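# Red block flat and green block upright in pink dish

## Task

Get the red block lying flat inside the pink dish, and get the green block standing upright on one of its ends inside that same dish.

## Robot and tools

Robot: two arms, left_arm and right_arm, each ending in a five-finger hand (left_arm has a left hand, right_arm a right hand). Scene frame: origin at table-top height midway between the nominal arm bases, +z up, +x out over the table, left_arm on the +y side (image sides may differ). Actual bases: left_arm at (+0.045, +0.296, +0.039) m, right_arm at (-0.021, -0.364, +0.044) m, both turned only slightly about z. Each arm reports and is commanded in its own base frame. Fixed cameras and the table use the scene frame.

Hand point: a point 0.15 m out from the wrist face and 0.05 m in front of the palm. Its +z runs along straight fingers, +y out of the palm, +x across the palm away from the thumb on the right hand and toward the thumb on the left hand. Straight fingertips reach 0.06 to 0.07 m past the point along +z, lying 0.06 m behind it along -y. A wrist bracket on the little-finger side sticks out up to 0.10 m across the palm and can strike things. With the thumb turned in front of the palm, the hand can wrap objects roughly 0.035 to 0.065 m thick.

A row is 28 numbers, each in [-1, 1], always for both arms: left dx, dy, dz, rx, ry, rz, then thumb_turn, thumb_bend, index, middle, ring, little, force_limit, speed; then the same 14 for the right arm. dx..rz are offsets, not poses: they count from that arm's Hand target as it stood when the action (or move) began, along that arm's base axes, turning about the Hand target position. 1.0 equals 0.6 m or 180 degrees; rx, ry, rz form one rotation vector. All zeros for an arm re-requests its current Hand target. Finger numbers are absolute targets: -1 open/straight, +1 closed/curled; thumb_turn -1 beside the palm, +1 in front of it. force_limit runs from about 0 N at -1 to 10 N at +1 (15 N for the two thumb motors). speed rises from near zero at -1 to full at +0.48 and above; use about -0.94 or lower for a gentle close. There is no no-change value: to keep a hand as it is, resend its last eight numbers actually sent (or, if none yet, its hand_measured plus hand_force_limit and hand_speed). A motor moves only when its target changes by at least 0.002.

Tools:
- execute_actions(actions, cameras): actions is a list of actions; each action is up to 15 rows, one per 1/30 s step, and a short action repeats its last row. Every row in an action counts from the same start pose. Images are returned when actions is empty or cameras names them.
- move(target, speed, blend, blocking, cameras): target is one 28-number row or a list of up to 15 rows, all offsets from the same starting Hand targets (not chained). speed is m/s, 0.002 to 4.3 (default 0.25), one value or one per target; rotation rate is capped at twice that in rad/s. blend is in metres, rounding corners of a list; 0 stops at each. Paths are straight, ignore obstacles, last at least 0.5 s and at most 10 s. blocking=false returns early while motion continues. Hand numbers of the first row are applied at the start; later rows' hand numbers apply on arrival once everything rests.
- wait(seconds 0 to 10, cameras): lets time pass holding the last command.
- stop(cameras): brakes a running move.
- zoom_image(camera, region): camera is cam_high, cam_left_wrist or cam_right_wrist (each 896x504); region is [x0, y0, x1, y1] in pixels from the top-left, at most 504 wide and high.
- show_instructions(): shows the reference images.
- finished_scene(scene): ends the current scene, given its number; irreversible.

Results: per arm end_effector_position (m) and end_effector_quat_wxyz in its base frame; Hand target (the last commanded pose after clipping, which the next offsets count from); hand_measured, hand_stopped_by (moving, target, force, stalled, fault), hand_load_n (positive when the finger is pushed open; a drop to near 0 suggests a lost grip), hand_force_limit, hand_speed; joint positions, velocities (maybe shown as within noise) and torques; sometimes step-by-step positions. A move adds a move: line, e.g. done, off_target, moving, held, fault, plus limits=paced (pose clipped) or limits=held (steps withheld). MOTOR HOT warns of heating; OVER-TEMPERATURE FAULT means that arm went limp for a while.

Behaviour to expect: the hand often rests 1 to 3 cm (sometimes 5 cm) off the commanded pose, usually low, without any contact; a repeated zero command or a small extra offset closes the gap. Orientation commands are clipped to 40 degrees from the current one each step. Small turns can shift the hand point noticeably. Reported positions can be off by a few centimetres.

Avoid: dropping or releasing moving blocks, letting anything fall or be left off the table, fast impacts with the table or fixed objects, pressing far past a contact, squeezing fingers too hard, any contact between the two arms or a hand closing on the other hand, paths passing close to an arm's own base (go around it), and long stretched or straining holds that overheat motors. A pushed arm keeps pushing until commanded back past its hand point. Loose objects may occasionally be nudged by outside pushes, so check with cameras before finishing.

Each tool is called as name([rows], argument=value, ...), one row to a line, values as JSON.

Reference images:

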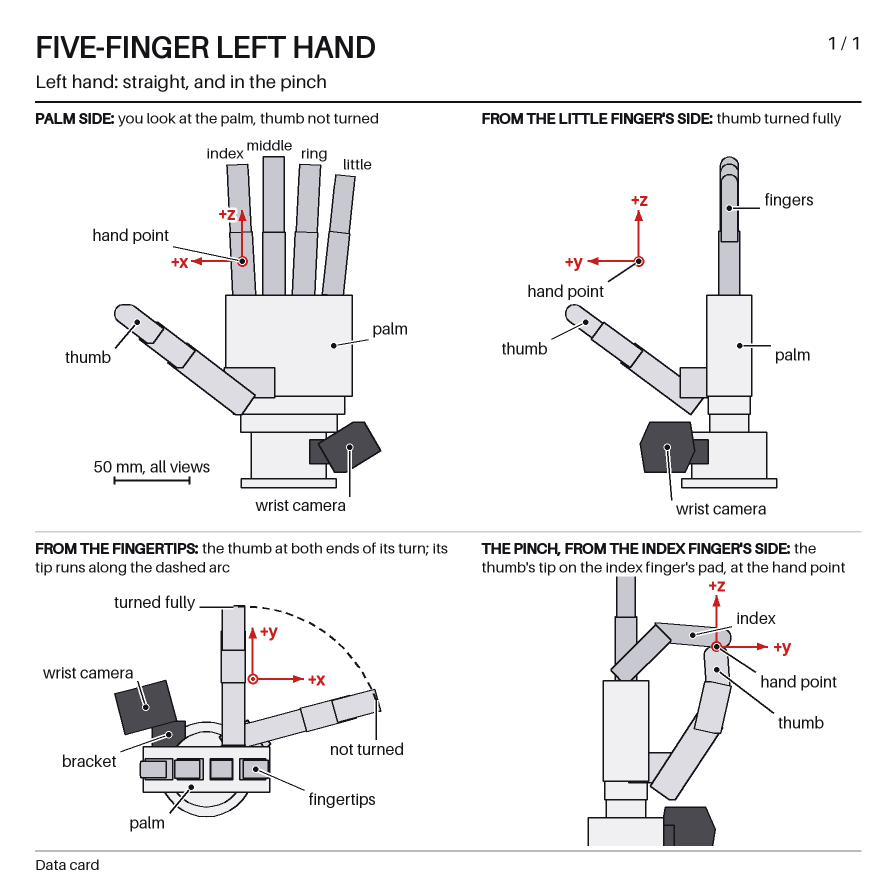

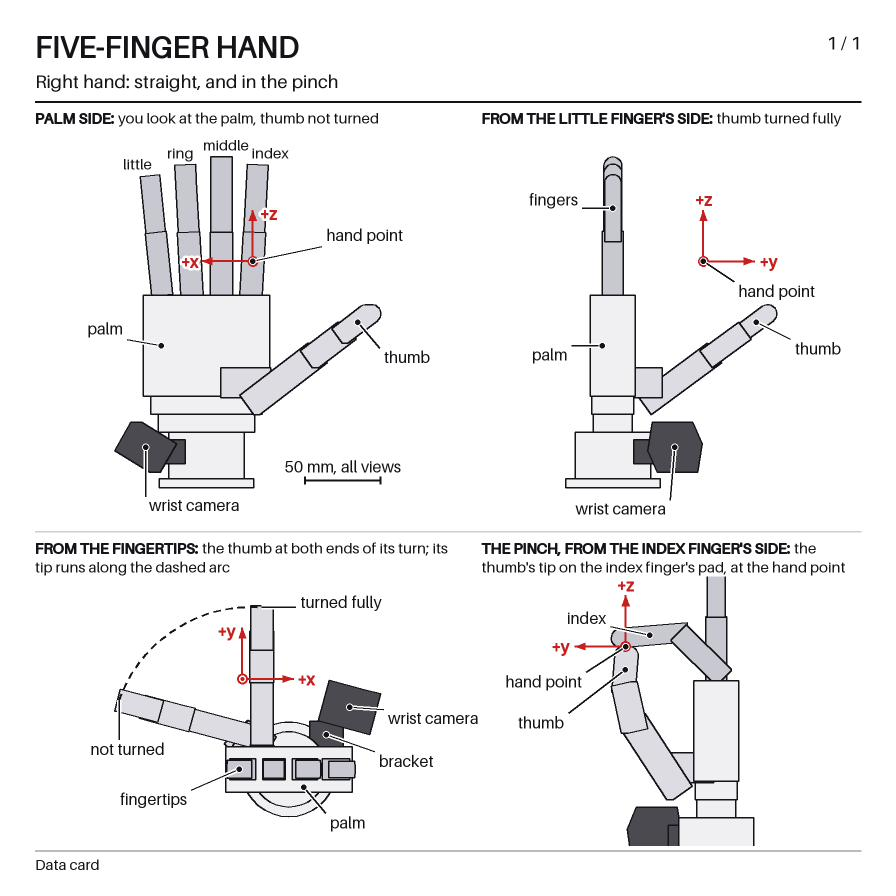

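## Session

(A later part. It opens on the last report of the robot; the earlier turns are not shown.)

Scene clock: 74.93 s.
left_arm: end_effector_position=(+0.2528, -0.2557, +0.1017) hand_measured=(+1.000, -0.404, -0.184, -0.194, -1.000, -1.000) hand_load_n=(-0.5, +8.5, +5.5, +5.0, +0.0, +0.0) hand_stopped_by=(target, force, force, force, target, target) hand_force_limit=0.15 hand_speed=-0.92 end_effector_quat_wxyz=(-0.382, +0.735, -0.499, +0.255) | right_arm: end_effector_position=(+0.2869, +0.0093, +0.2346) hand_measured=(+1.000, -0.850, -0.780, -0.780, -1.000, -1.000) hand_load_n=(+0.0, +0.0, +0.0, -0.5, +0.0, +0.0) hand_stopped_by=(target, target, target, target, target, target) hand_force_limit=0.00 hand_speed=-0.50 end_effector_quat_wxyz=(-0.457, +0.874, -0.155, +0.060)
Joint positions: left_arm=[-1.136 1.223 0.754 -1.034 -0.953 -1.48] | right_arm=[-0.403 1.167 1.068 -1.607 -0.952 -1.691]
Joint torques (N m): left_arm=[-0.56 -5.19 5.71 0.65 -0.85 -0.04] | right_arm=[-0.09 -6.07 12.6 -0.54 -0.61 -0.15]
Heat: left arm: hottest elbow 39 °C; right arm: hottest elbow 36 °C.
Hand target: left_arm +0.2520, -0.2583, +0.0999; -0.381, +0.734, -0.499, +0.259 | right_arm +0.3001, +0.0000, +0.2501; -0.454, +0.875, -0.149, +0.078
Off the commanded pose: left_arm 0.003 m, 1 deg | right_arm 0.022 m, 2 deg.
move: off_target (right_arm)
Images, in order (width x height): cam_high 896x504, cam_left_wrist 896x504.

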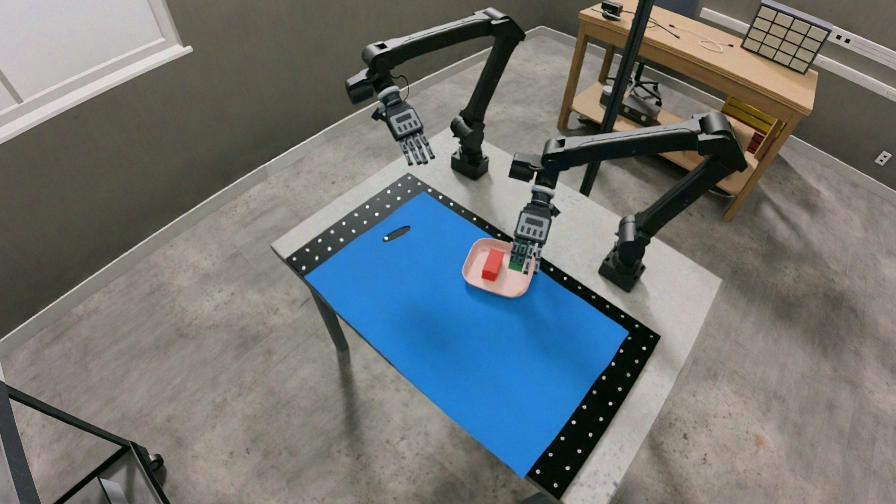

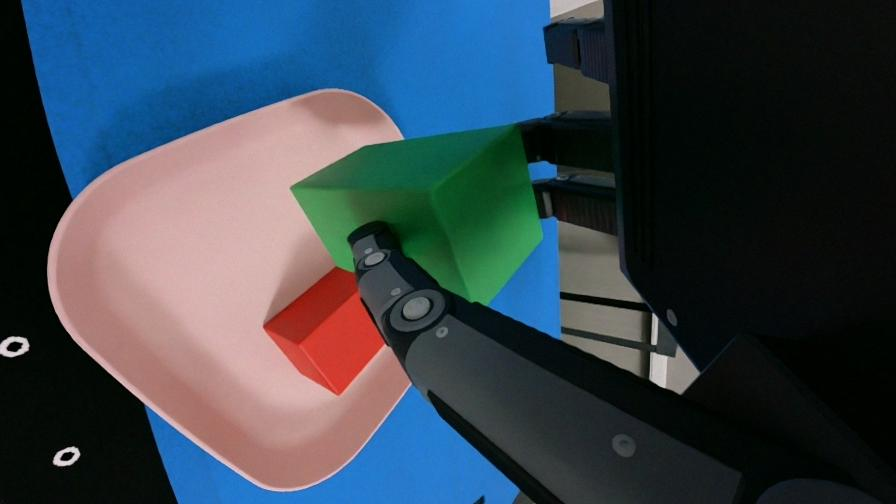

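move([
  [0.004,-0.010,-0.01,0,0,0,1,-0.3,0.1,0.1,-1,-1,0.15,-0.92,0,0,0,0,0,0,1,-0.85,-0.78,-0.78,-1,-1,0,-0.5],
  [0.004,-0.010,-0.08,0,0,0,1,-0.3,0.1,0.1,-1,-1,0.15,-0.92,0,0,0,0,0,0,1,-0.85,-0.78,-0.78,-1,-1,0,-0.5],
], speed=[0.1,0.12], blend=[0.005,0], cameras=["cam_high","cam_left_wrist"])

zoom_image(camera="cam_high", region=[460, 215, 550, 305])

Scene clock: 78.40 s.
left_arm: end_effector_position=(+0.2558, -0.2620, +0.0543) hand_measured=(+1.000, -0.404, -0.184, -0.194, -1.000, -1.000) hand_load_n=(-1.0, +8.5, +5.5, +5.0, +0.0, +0.0) hand_stopped_by=(target, force, force, force, target, target) hand_force_limit=0.15 hand_speed=-0.92 end_effector_quat_wxyz=(-0.382, +0.735, -0.498, +0.255) | right_arm: end_effector_position=(+0.2869, +0.0093, +0.2346) hand_measured=(+1.000, -0.850, -0.780, -0.780, -1.000, -1.000) hand_load_n=(+0.0, +0.0, +0.0, +0.0, +0.0, +0.0) hand_stopped_by=(target, target, target, target, target, target) hand_force_limit=0.00 hand_speed=-0.50 end_effector_quat_wxyz=(-0.457, +0.874, -0.155, +0.060)
Joint positions: left_arm=[-1.136 1.324 0.695 -0.873 -0.953 -1.48] | right_arm=[-0.403 1.167 1.068 -1.607 -0.952 -1.691]
Joint torques (N m): left_arm=[-0.73 -5.83 5.14 0.72 -0.85 -0.06] | right_arm=[-0.21 -6.01 12.53 -0.55 -0.64 -0.14]
Heat: left arm: hottest elbow 38 °C; right arm: hottest elbow 37 °C.
Hand target: left_arm +0.2544, -0.2643, +0.0520; -0.381, +0.734, -0.499, +0.259 | right_arm +0.3001, +0.0000, +0.2501; -0.454, +0.875, -0.149, +0.078
Off the commanded pose: left_arm 0.004 m, 1 deg | right_arm 0.022 m, 2 deg.
move: off_target (right_arm); blend cut to 0.0044 m at target 1
Images, in order (width x height): cam_high 896x504, cam_left_wrist 896x504.

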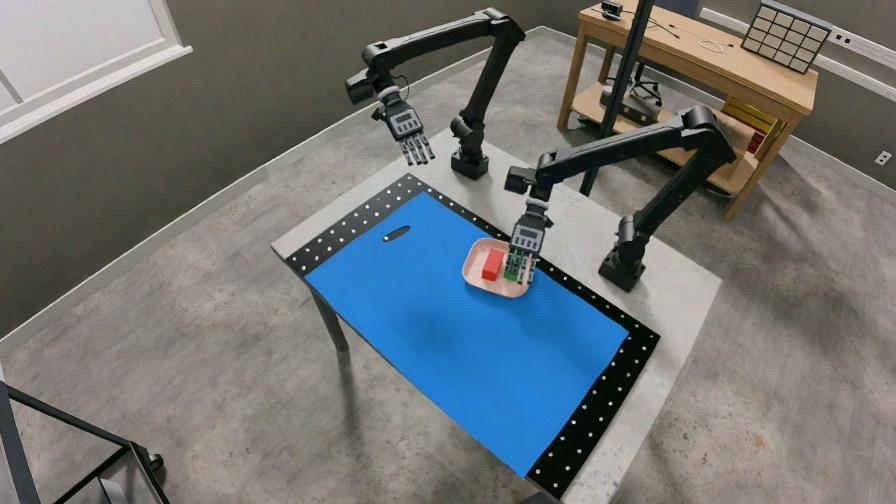

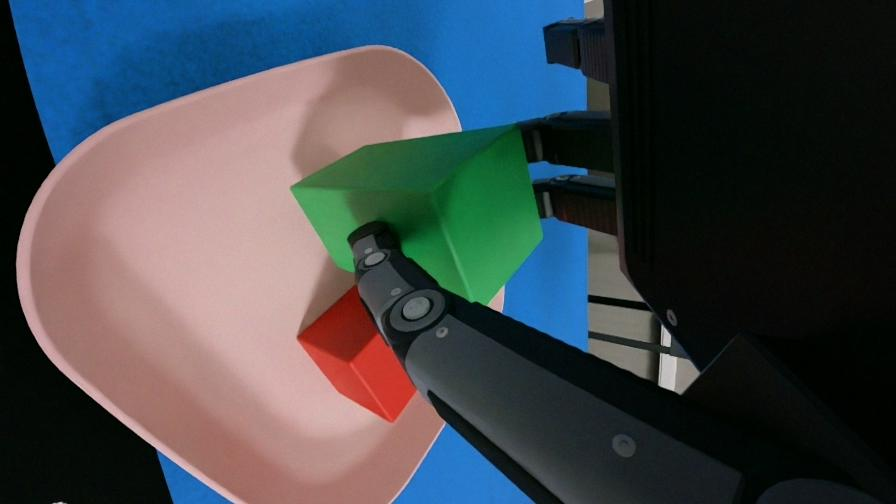

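Scaled by 5.600 from the camera's 896x504 image, which has a finer 1280x720 frame.

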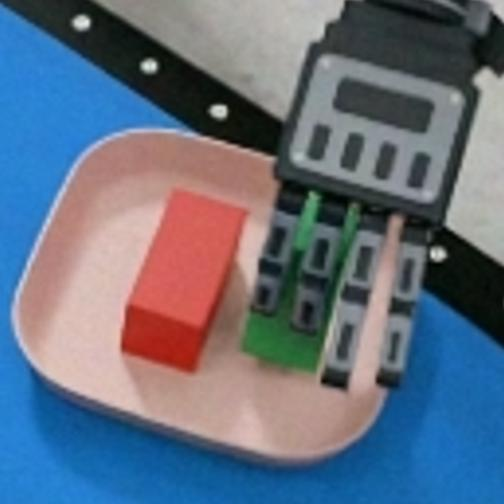

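move(target=[0,0,-0.013,0,0,0,1,-0.3,0.1,0.1,-1,-1,0.15,-0.92,0,0,0,0,0,0,1,-0.85,-0.78,-0.78,-1,-1,0,-0.5], speed=0.05, cameras=["cam_left_wrist"])

Scene clock: 80.87 s.
left_arm: end_effector_position=(+0.2560, -0.2626, +0.0474) hand_measured=(+1.000, -0.404, -0.184, -0.194, -1.000, -1.000) hand_load_n=(-0.5, +8.5, +5.5, +5.0, +0.0, +0.0) hand_stopped_by=(target, force, force, force, target, target) hand_force_limit=0.15 hand_speed=-0.92 end_effector_quat_wxyz=(-0.381, +0.735, -0.498, +0.256) | right_arm: end_effector_position=(+0.2869, +0.0093, +0.2346) hand_measured=(+1.000, -0.850, -0.780, -0.780, -1.000, -1.000) hand_load_n=(+0.0, +0.0, +0.0, +0.0, +0.0, +0.0) hand_stopped_by=(target, target, target, target, target, target) hand_force_limit=0.00 hand_speed=-0.50 end_effector_quat_wxyz=(-0.457, +0.874, -0.155, +0.060)
Joint positions: left_arm=[-1.136 1.338 0.685 -0.846 -0.953 -1.48] | right_arm=[-0.403 1.167 1.068 -1.607 -0.952 -1.691]
Joint torques (N m): left_arm=[-0.67 -5.71 5 0.62 -0.85 -0.06] | right_arm=[-0.32 -6.07 12.59 -0.49 -0.61 -0.17]
Heat: left arm: hottest elbow 38 °C; right arm: hottest elbow 38 °C.
Hand target: left_arm +0.2544, -0.2643, +0.0441; -0.381, +0.734, -0.499, +0.259 | right_arm +0.3001, +0.0000, +0.2501; -0.454, +0.875, -0.149, +0.078
Off the commanded pose: left_arm 0.004 m, 0 deg | right_arm 0.022 m, 2 deg.
move: off_target (right_arm)
Images, in order (width x height): cam_left_wrist 896x504.

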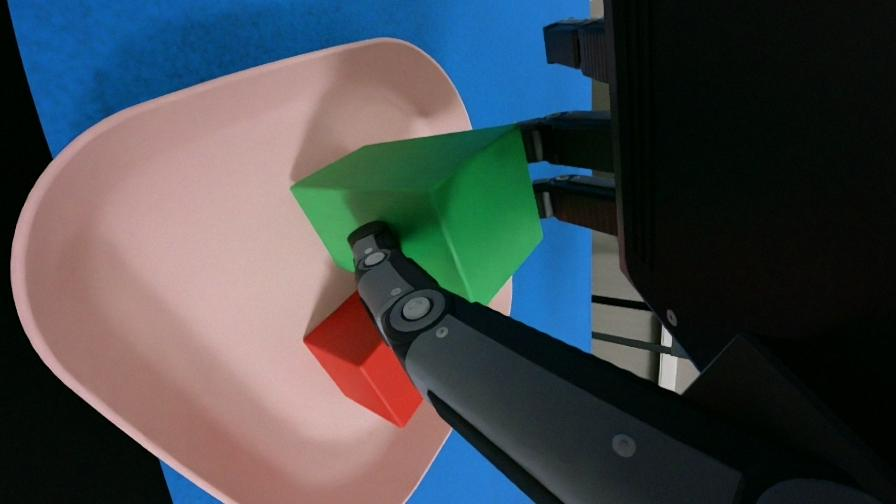

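move(target=[0,0,-0.01,0,0,0,1,-0.3,0.1,0.1,-1,-1,0.15,-0.92,0,0,0,0,0,0,1,-0.85,-0.78,-0.78,-1,-1,0,-0.5], speed=0.05, cameras=["cam_left_wrist"])

Scene clock: 81.90 s.
left_arm: end_effector_position=(+0.2566, -0.2632, +0.0434) hand_measured=(+1.000, -0.404, -0.184, -0.194, -1.000, -1.000) hand_load_n=(-1.5, +8.0, +5.5, +5.5, +0.0, -0.5) hand_stopped_by=(target, force, force, force, target, target) hand_force_limit=0.15 hand_speed=-0.92 end_effector_quat_wxyz=(-0.381, +0.736, -0.497, +0.258) | right_arm: end_effector_position=(+0.2869, +0.0093, +0.2346) hand_measured=(+1.000, -0.850, -0.780, -0.780, -1.000, -1.000) hand_load_n=(+0.0, +0.0, +0.0, +0.0, +0.0, +0.0) hand_stopped_by=(target, target, target, target, target, target) hand_force_limit=0.00 hand_speed=-0.50 end_effector_quat_wxyz=(-0.457, +0.874, -0.155, +0.060)
Joint positions: left_arm=[-1.136 1.347 0.679 -0.827 -0.955 -1.48] | right_arm=[-0.403 1.167 1.068 -1.607 -0.952 -1.691]
Joint torques (N m): left_arm=[-0.67 -5.42 4.82 0.76 -0.78 -0.06] | right_arm=[-0.44 -5.95 12.64 -0.49 -0.61 -0.14]
Heat: left arm: hottest elbow 38 °C; right arm: hottest elbow 38 °C.
Hand target: left_arm +0.2544, -0.2643, +0.0381; -0.381, +0.734, -0.499, +0.259 | right_arm +0.3001, +0.0000, +0.2501; -0.454, +0.875, -0.149, +0.078
Off the commanded pose: left_arm 0.006 m, 0 deg | right_arm 0.022 m, 2 deg.
move: off_target (right_arm)
Images, in order (width x height): cam_left_wrist 896x504.

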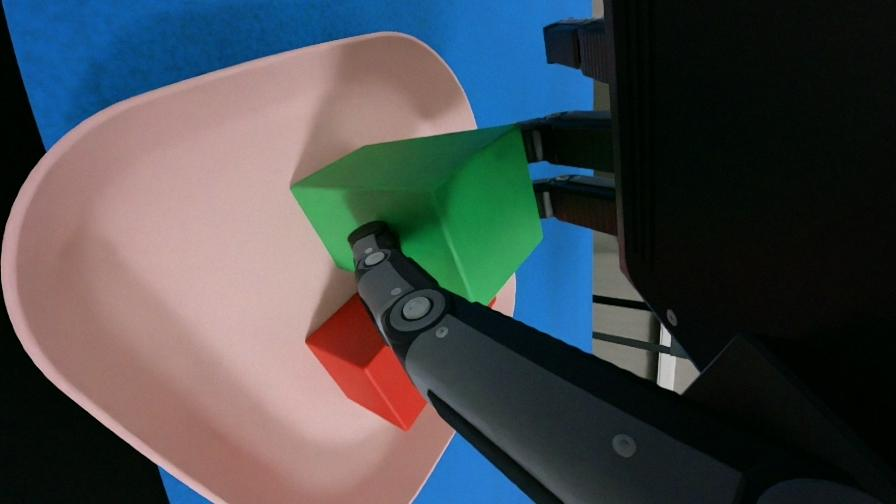

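move(target=[0,0,-0.007,0,0,0,1,-0.3,0.1,0.1,-1,-1,0.15,-0.92,0,0,0,0,0,0,1,-0.85,-0.78,-0.78,-1,-1,0,-0.5], speed=0.05, cameras=["cam_high","cam_left_wrist"])

zoom_image(camera="cam_high", region=[480, 235, 540, 295])

Scene clock: 83.07 s.
left_arm: end_effector_position=(+0.2582, -0.2654, +0.0432) hand_measured=(+1.000, -0.404, -0.184, -0.194, -1.000, -1.000) hand_load_n=(-1.5, +7.5, +5.5, +5.5, +0.0, +0.0) hand_stopped_by=(target, force, force, force, target, target) hand_force_limit=0.15 hand_speed=-0.92 end_effector_quat_wxyz=(-0.380, +0.736, -0.495, +0.262) | right_arm: end_effector_position=(+0.2869, +0.0093, +0.2346) hand_measured=(+1.000, -0.850, -0.780, -0.780, -1.000, -1.000) hand_load_n=(+0.0, +0.5, +0.0, +0.0, +0.0, +0.0) hand_stopped_by=(target, target, target, target, target, target) hand_force_limit=0.00 hand_speed=-0.50 end_effector_quat_wxyz=(-0.457, +0.874, -0.155, +0.060)
Joint positions: left_arm=[-1.136 1.35 0.679 -0.815 -0.958 -1.48] | right_arm=[-0.403 1.167 1.068 -1.607 -0.952 -1.691]
Joint torques (N m): left_arm=[-0.67 -5.19 4.44 0.87 -0.67 -0.06] | right_arm=[-0.15 -5.95 12.66 -0.53 -0.61 -0.14]
Heat: left arm: hottest elbow 37 °C; right arm: hottest elbow 38 °C.
Hand target: left_arm +0.2544, -0.2643, +0.0339; -0.381, +0.734, -0.499, +0.259 | right_arm +0.3001, +0.0000, +0.2501; -0.454, +0.875, -0.149, +0.078
Off the commanded pose: left_arm 0.010 m, 1 deg | right_arm 0.022 m, 2 deg.
move: off_target (right_arm)
Images, in order (width x height): cam_high 896x504, cam_left_wrist 896x504.

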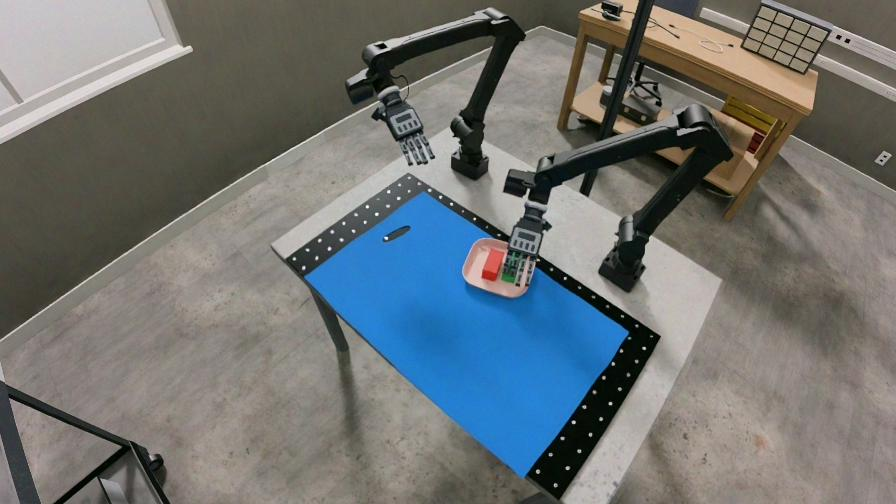

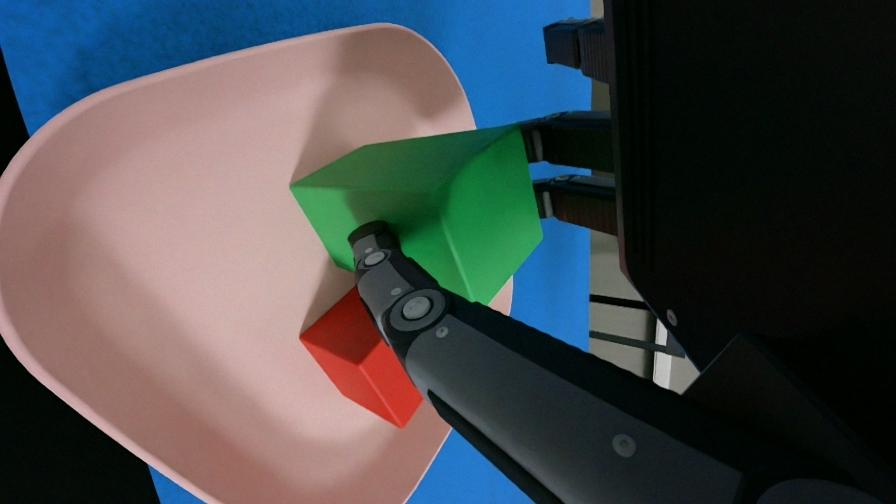

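Scaled by 8.400 from the camera's 896x504 image, which has a finer 1280x720 frame.

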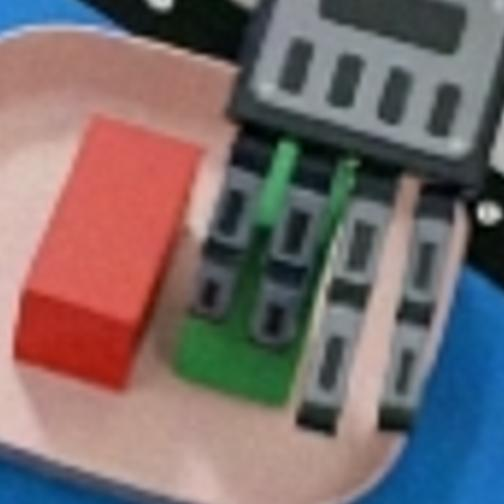

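move(target=[0,0,0.012,0,0,0,1,-0.3,0.1,0.1,-1,-1,0.15,-0.92,0,0,0,0,0,0,1,-0.85,-0.78,-0.78,-1,-1,0,-0.5], speed=0.05)

move(target=[0,0,0,0,0,0,1,-0.55,-0.5,-0.5,-1,-1,0,-0.75,0,0,0,0,0,0,1,-0.85,-0.78,-0.78,-1,-1,0,-0.5], cameras=["cam_left_wrist"])

Scene clock: 84.57 s.
left_arm: end_effector_position=(+0.2582, -0.2653, +0.0432) hand_measured=(+1.000, -0.404, -0.184, -0.194, -1.000, -1.000) hand_load_n=(-1.5, +7.5, +5.5, +6.0, +0.0, +0.0) hand_stopped_by=(target, force, force, force, target, target) hand_force_limit=0.15 hand_speed=-0.92 end_effector_quat_wxyz=(-0.380, +0.736, -0.495, +0.262) | right_arm: end_effector_position=(+0.2869, +0.0093, +0.2346) hand_measured=(+1.000, -0.850, -0.780, -0.780, -1.000, -1.000) hand_load_n=(+0.0, +0.0, +0.0, +0.0, +0.0, +0.0) hand_stopped_by=(target, target, target, target, target, target) hand_force_limit=0.00 hand_speed=-0.50 end_effector_quat_wxyz=(-0.457, +0.874, -0.155, +0.060)
Joint positions: left_arm=[-1.136 1.35 0.679 -0.815 -0.958 -1.48] | right_arm=[-0.403 1.167 1.068 -1.607 -0.952 -1.691]
Joint torques (N m): left_arm=[-0.67 -6.36 5.11 -0.2 -0.66 -0.05] | right_arm=[-0.44 -6.01 12.49 -0.54 -0.61 -0.16]
Heat: left arm: hottest elbow 37 °C; right arm: hottest elbow 38 °C.
Hand target: left_arm +0.2544, -0.2643, +0.0411; -0.381, +0.734, -0.499, +0.259 | right_arm +0.3001, +0.0000, +0.2501; -0.454, +0.875, -0.149, +0.078
Off the commanded pose: left_arm 0.005 m, 1 deg | right_arm 0.022 m, 2 deg.
move: off_target (right_arm)

Scene clock: 85.30 s.
left_arm: end_effector_position=(+0.2582, -0.2654, +0.0432) hand_measured=(+1.000, -0.550, -0.500, -0.500, -1.000, -1.000) hand_load_n=(+0.0, +0.0, +0.0, +0.0, +0.0, +0.0) hand_stopped_by=(target, target, target, target, target, target) hand_force_limit=0.00 hand_speed=-0.75 end_effector_quat_wxyz=(-0.380, +0.736, -0.495, +0.262) | right_arm: end_effector_position=(+0.2869, +0.0093, +0.2346) hand_measured=(+1.000, -0.850, -0.780, -0.780, -1.000, -1.000) hand_load_n=(+0.0, +0.0, +0.0, +0.0, +0.0, +0.0) hand_stopped_by=(target, target, target, target, target, target) hand_force_limit=0.00 hand_speed=-0.50 end_effector_quat_wxyz=(-0.457, +0.874, -0.155, +0.060)
Joint positions: left_arm=[-1.136 1.35 0.679 -0.815 -0.958 -1.48] | right_arm=[-0.403 1.167 1.068 -1.607 -0.952 -1.691]
Joint torques (N m): left_arm=[-0.62 -6.42 5.08 -0.14 -0.67 -0.05] | right_arm=[-0.09 -6.18 12.6 -0.51 -0.61 -0.14]
Heat: left arm: hottest elbow 37 °C; right arm: hottest elbow 38 °C.
Hand target: left_arm +0.2544, -0.2644, +0.0411; -0.381, +0.734, -0.499, +0.259 | right_arm +0.3001, +0.0000, +0.2501; -0.454, +0.875, -0.149, +0.078
Off the commanded pose: left_arm 0.004 m, 1 deg | right_arm 0.022 m, 2 deg.
move: off_target (right_arm)
Images, in order (width x height): cam_left_wrist 896x504.

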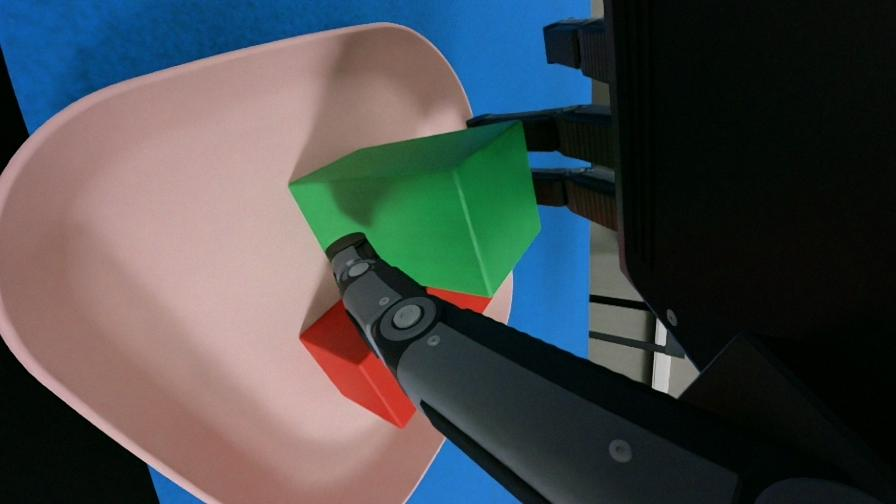

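move([
  [0,0,0,0,0,0,1,-0.9,-1,-1,-1,-1,0,-0.5,0,0,0,0,0,0,1,-0.85,-0.78,-0.78,-1,-1,0,-0.5],
  [0,0,0.05,0,0,0,1,-0.9,-1,-1,-1,-1,0,-0.5,0,0,0,0,0,0,1,-0.85,-0.78,-0.78,-1,-1,0,-0.5],
  [0,0,0.25,0,0,0,1,-0.9,-1,-1,-1,-1,0,-0.5,0,0,0,0,0,0,1,-0.85,-0.78,-0.78,-1,-1,0,-0.5],
  [0,0.2,0.3,0,0,0,1,-0.9,-1,-1,-1,-1,0,-0.5,0,0,0,0,0,0,1,-0.85,-0.78,-0.78,-1,-1,0,-0.5],
], speed=[0.08,0.08,0.2,0.3], blend=[0,0.01,0.03,0], cameras=["cam_high"])

zoom_image(camera="cam_high", region=[450, 210, 550, 310])

Scene clock: 90.20 s.
left_arm: end_effector_position=(+0.2528, -0.1483, +0.2222) hand_measured=(+1.000, -0.900, -1.000, -1.000, -1.000, -1.000) hand_load_n=(+0.0, +0.0, +0.0, +0.0, +0.0, +0.0) hand_stopped_by=(target, target, target, target, target, target) hand_force_limit=0.00 hand_speed=-0.50 end_effector_quat_wxyz=(-0.381, +0.733, -0.501, +0.259) | right_arm: end_effector_position=(+0.2869, +0.0093, +0.2346) hand_measured=(+1.000, -0.850, -0.780, -0.780, -1.000, -1.000) hand_load_n=(+0.0, +0.0, +0.0, +0.0, +0.0, +0.0) hand_stopped_by=(target, target, target, target, target, target) hand_force_limit=0.00 hand_speed=-0.50 end_effector_quat_wxyz=(-0.457, +0.874, -0.155, +0.060)
Joint positions: left_arm=[-0.916 0.775 0.797 -1.218 -0.903 -1.104] | right_arm=[-0.403 1.167 1.068 -1.607 -0.952 -1.691]
Joint torques (N m): left_arm=[1.14 -1.03 6.41 1.21 -0.58 0.16] | right_arm=[-0.44 -5.89 12.55 -0.47 -0.61 -0.14]
Heat: left arm: hottest elbow 37 °C; right arm: hottest elbow 39 °C.
Hand target: left_arm +0.2544, -0.1444, +0.2212; -0.381, +0.734, -0.499, +0.259 | right_arm +0.3001, +0.0000, +0.2501; -0.454, +0.875, -0.149, +0.078
Off the commanded pose: left_arm 0.004 m, 0 deg | right_arm 0.022 m, 2 deg.
move: off_target (right_arm)
Images, in order (width x height): cam_high 896x504.

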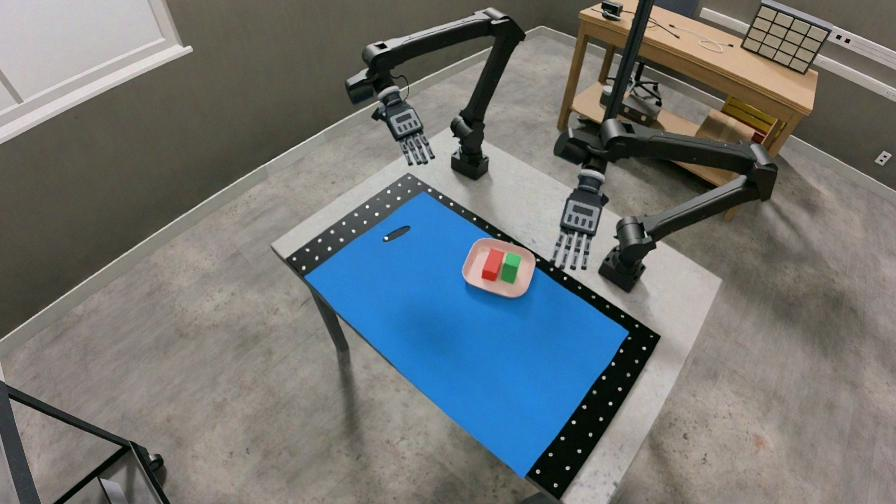

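Scaled by 5.040 from the camera's 896x504 image, which has a finer 1280x720 frame.

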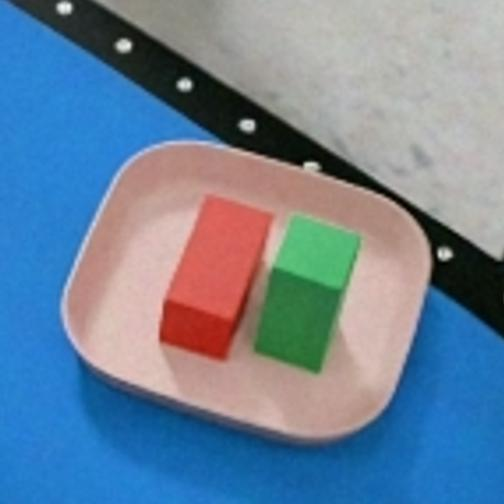

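Both blocks are in the dish: red lying, green standing.

finished_scene(scene=3)

The scene is finished: the task was done.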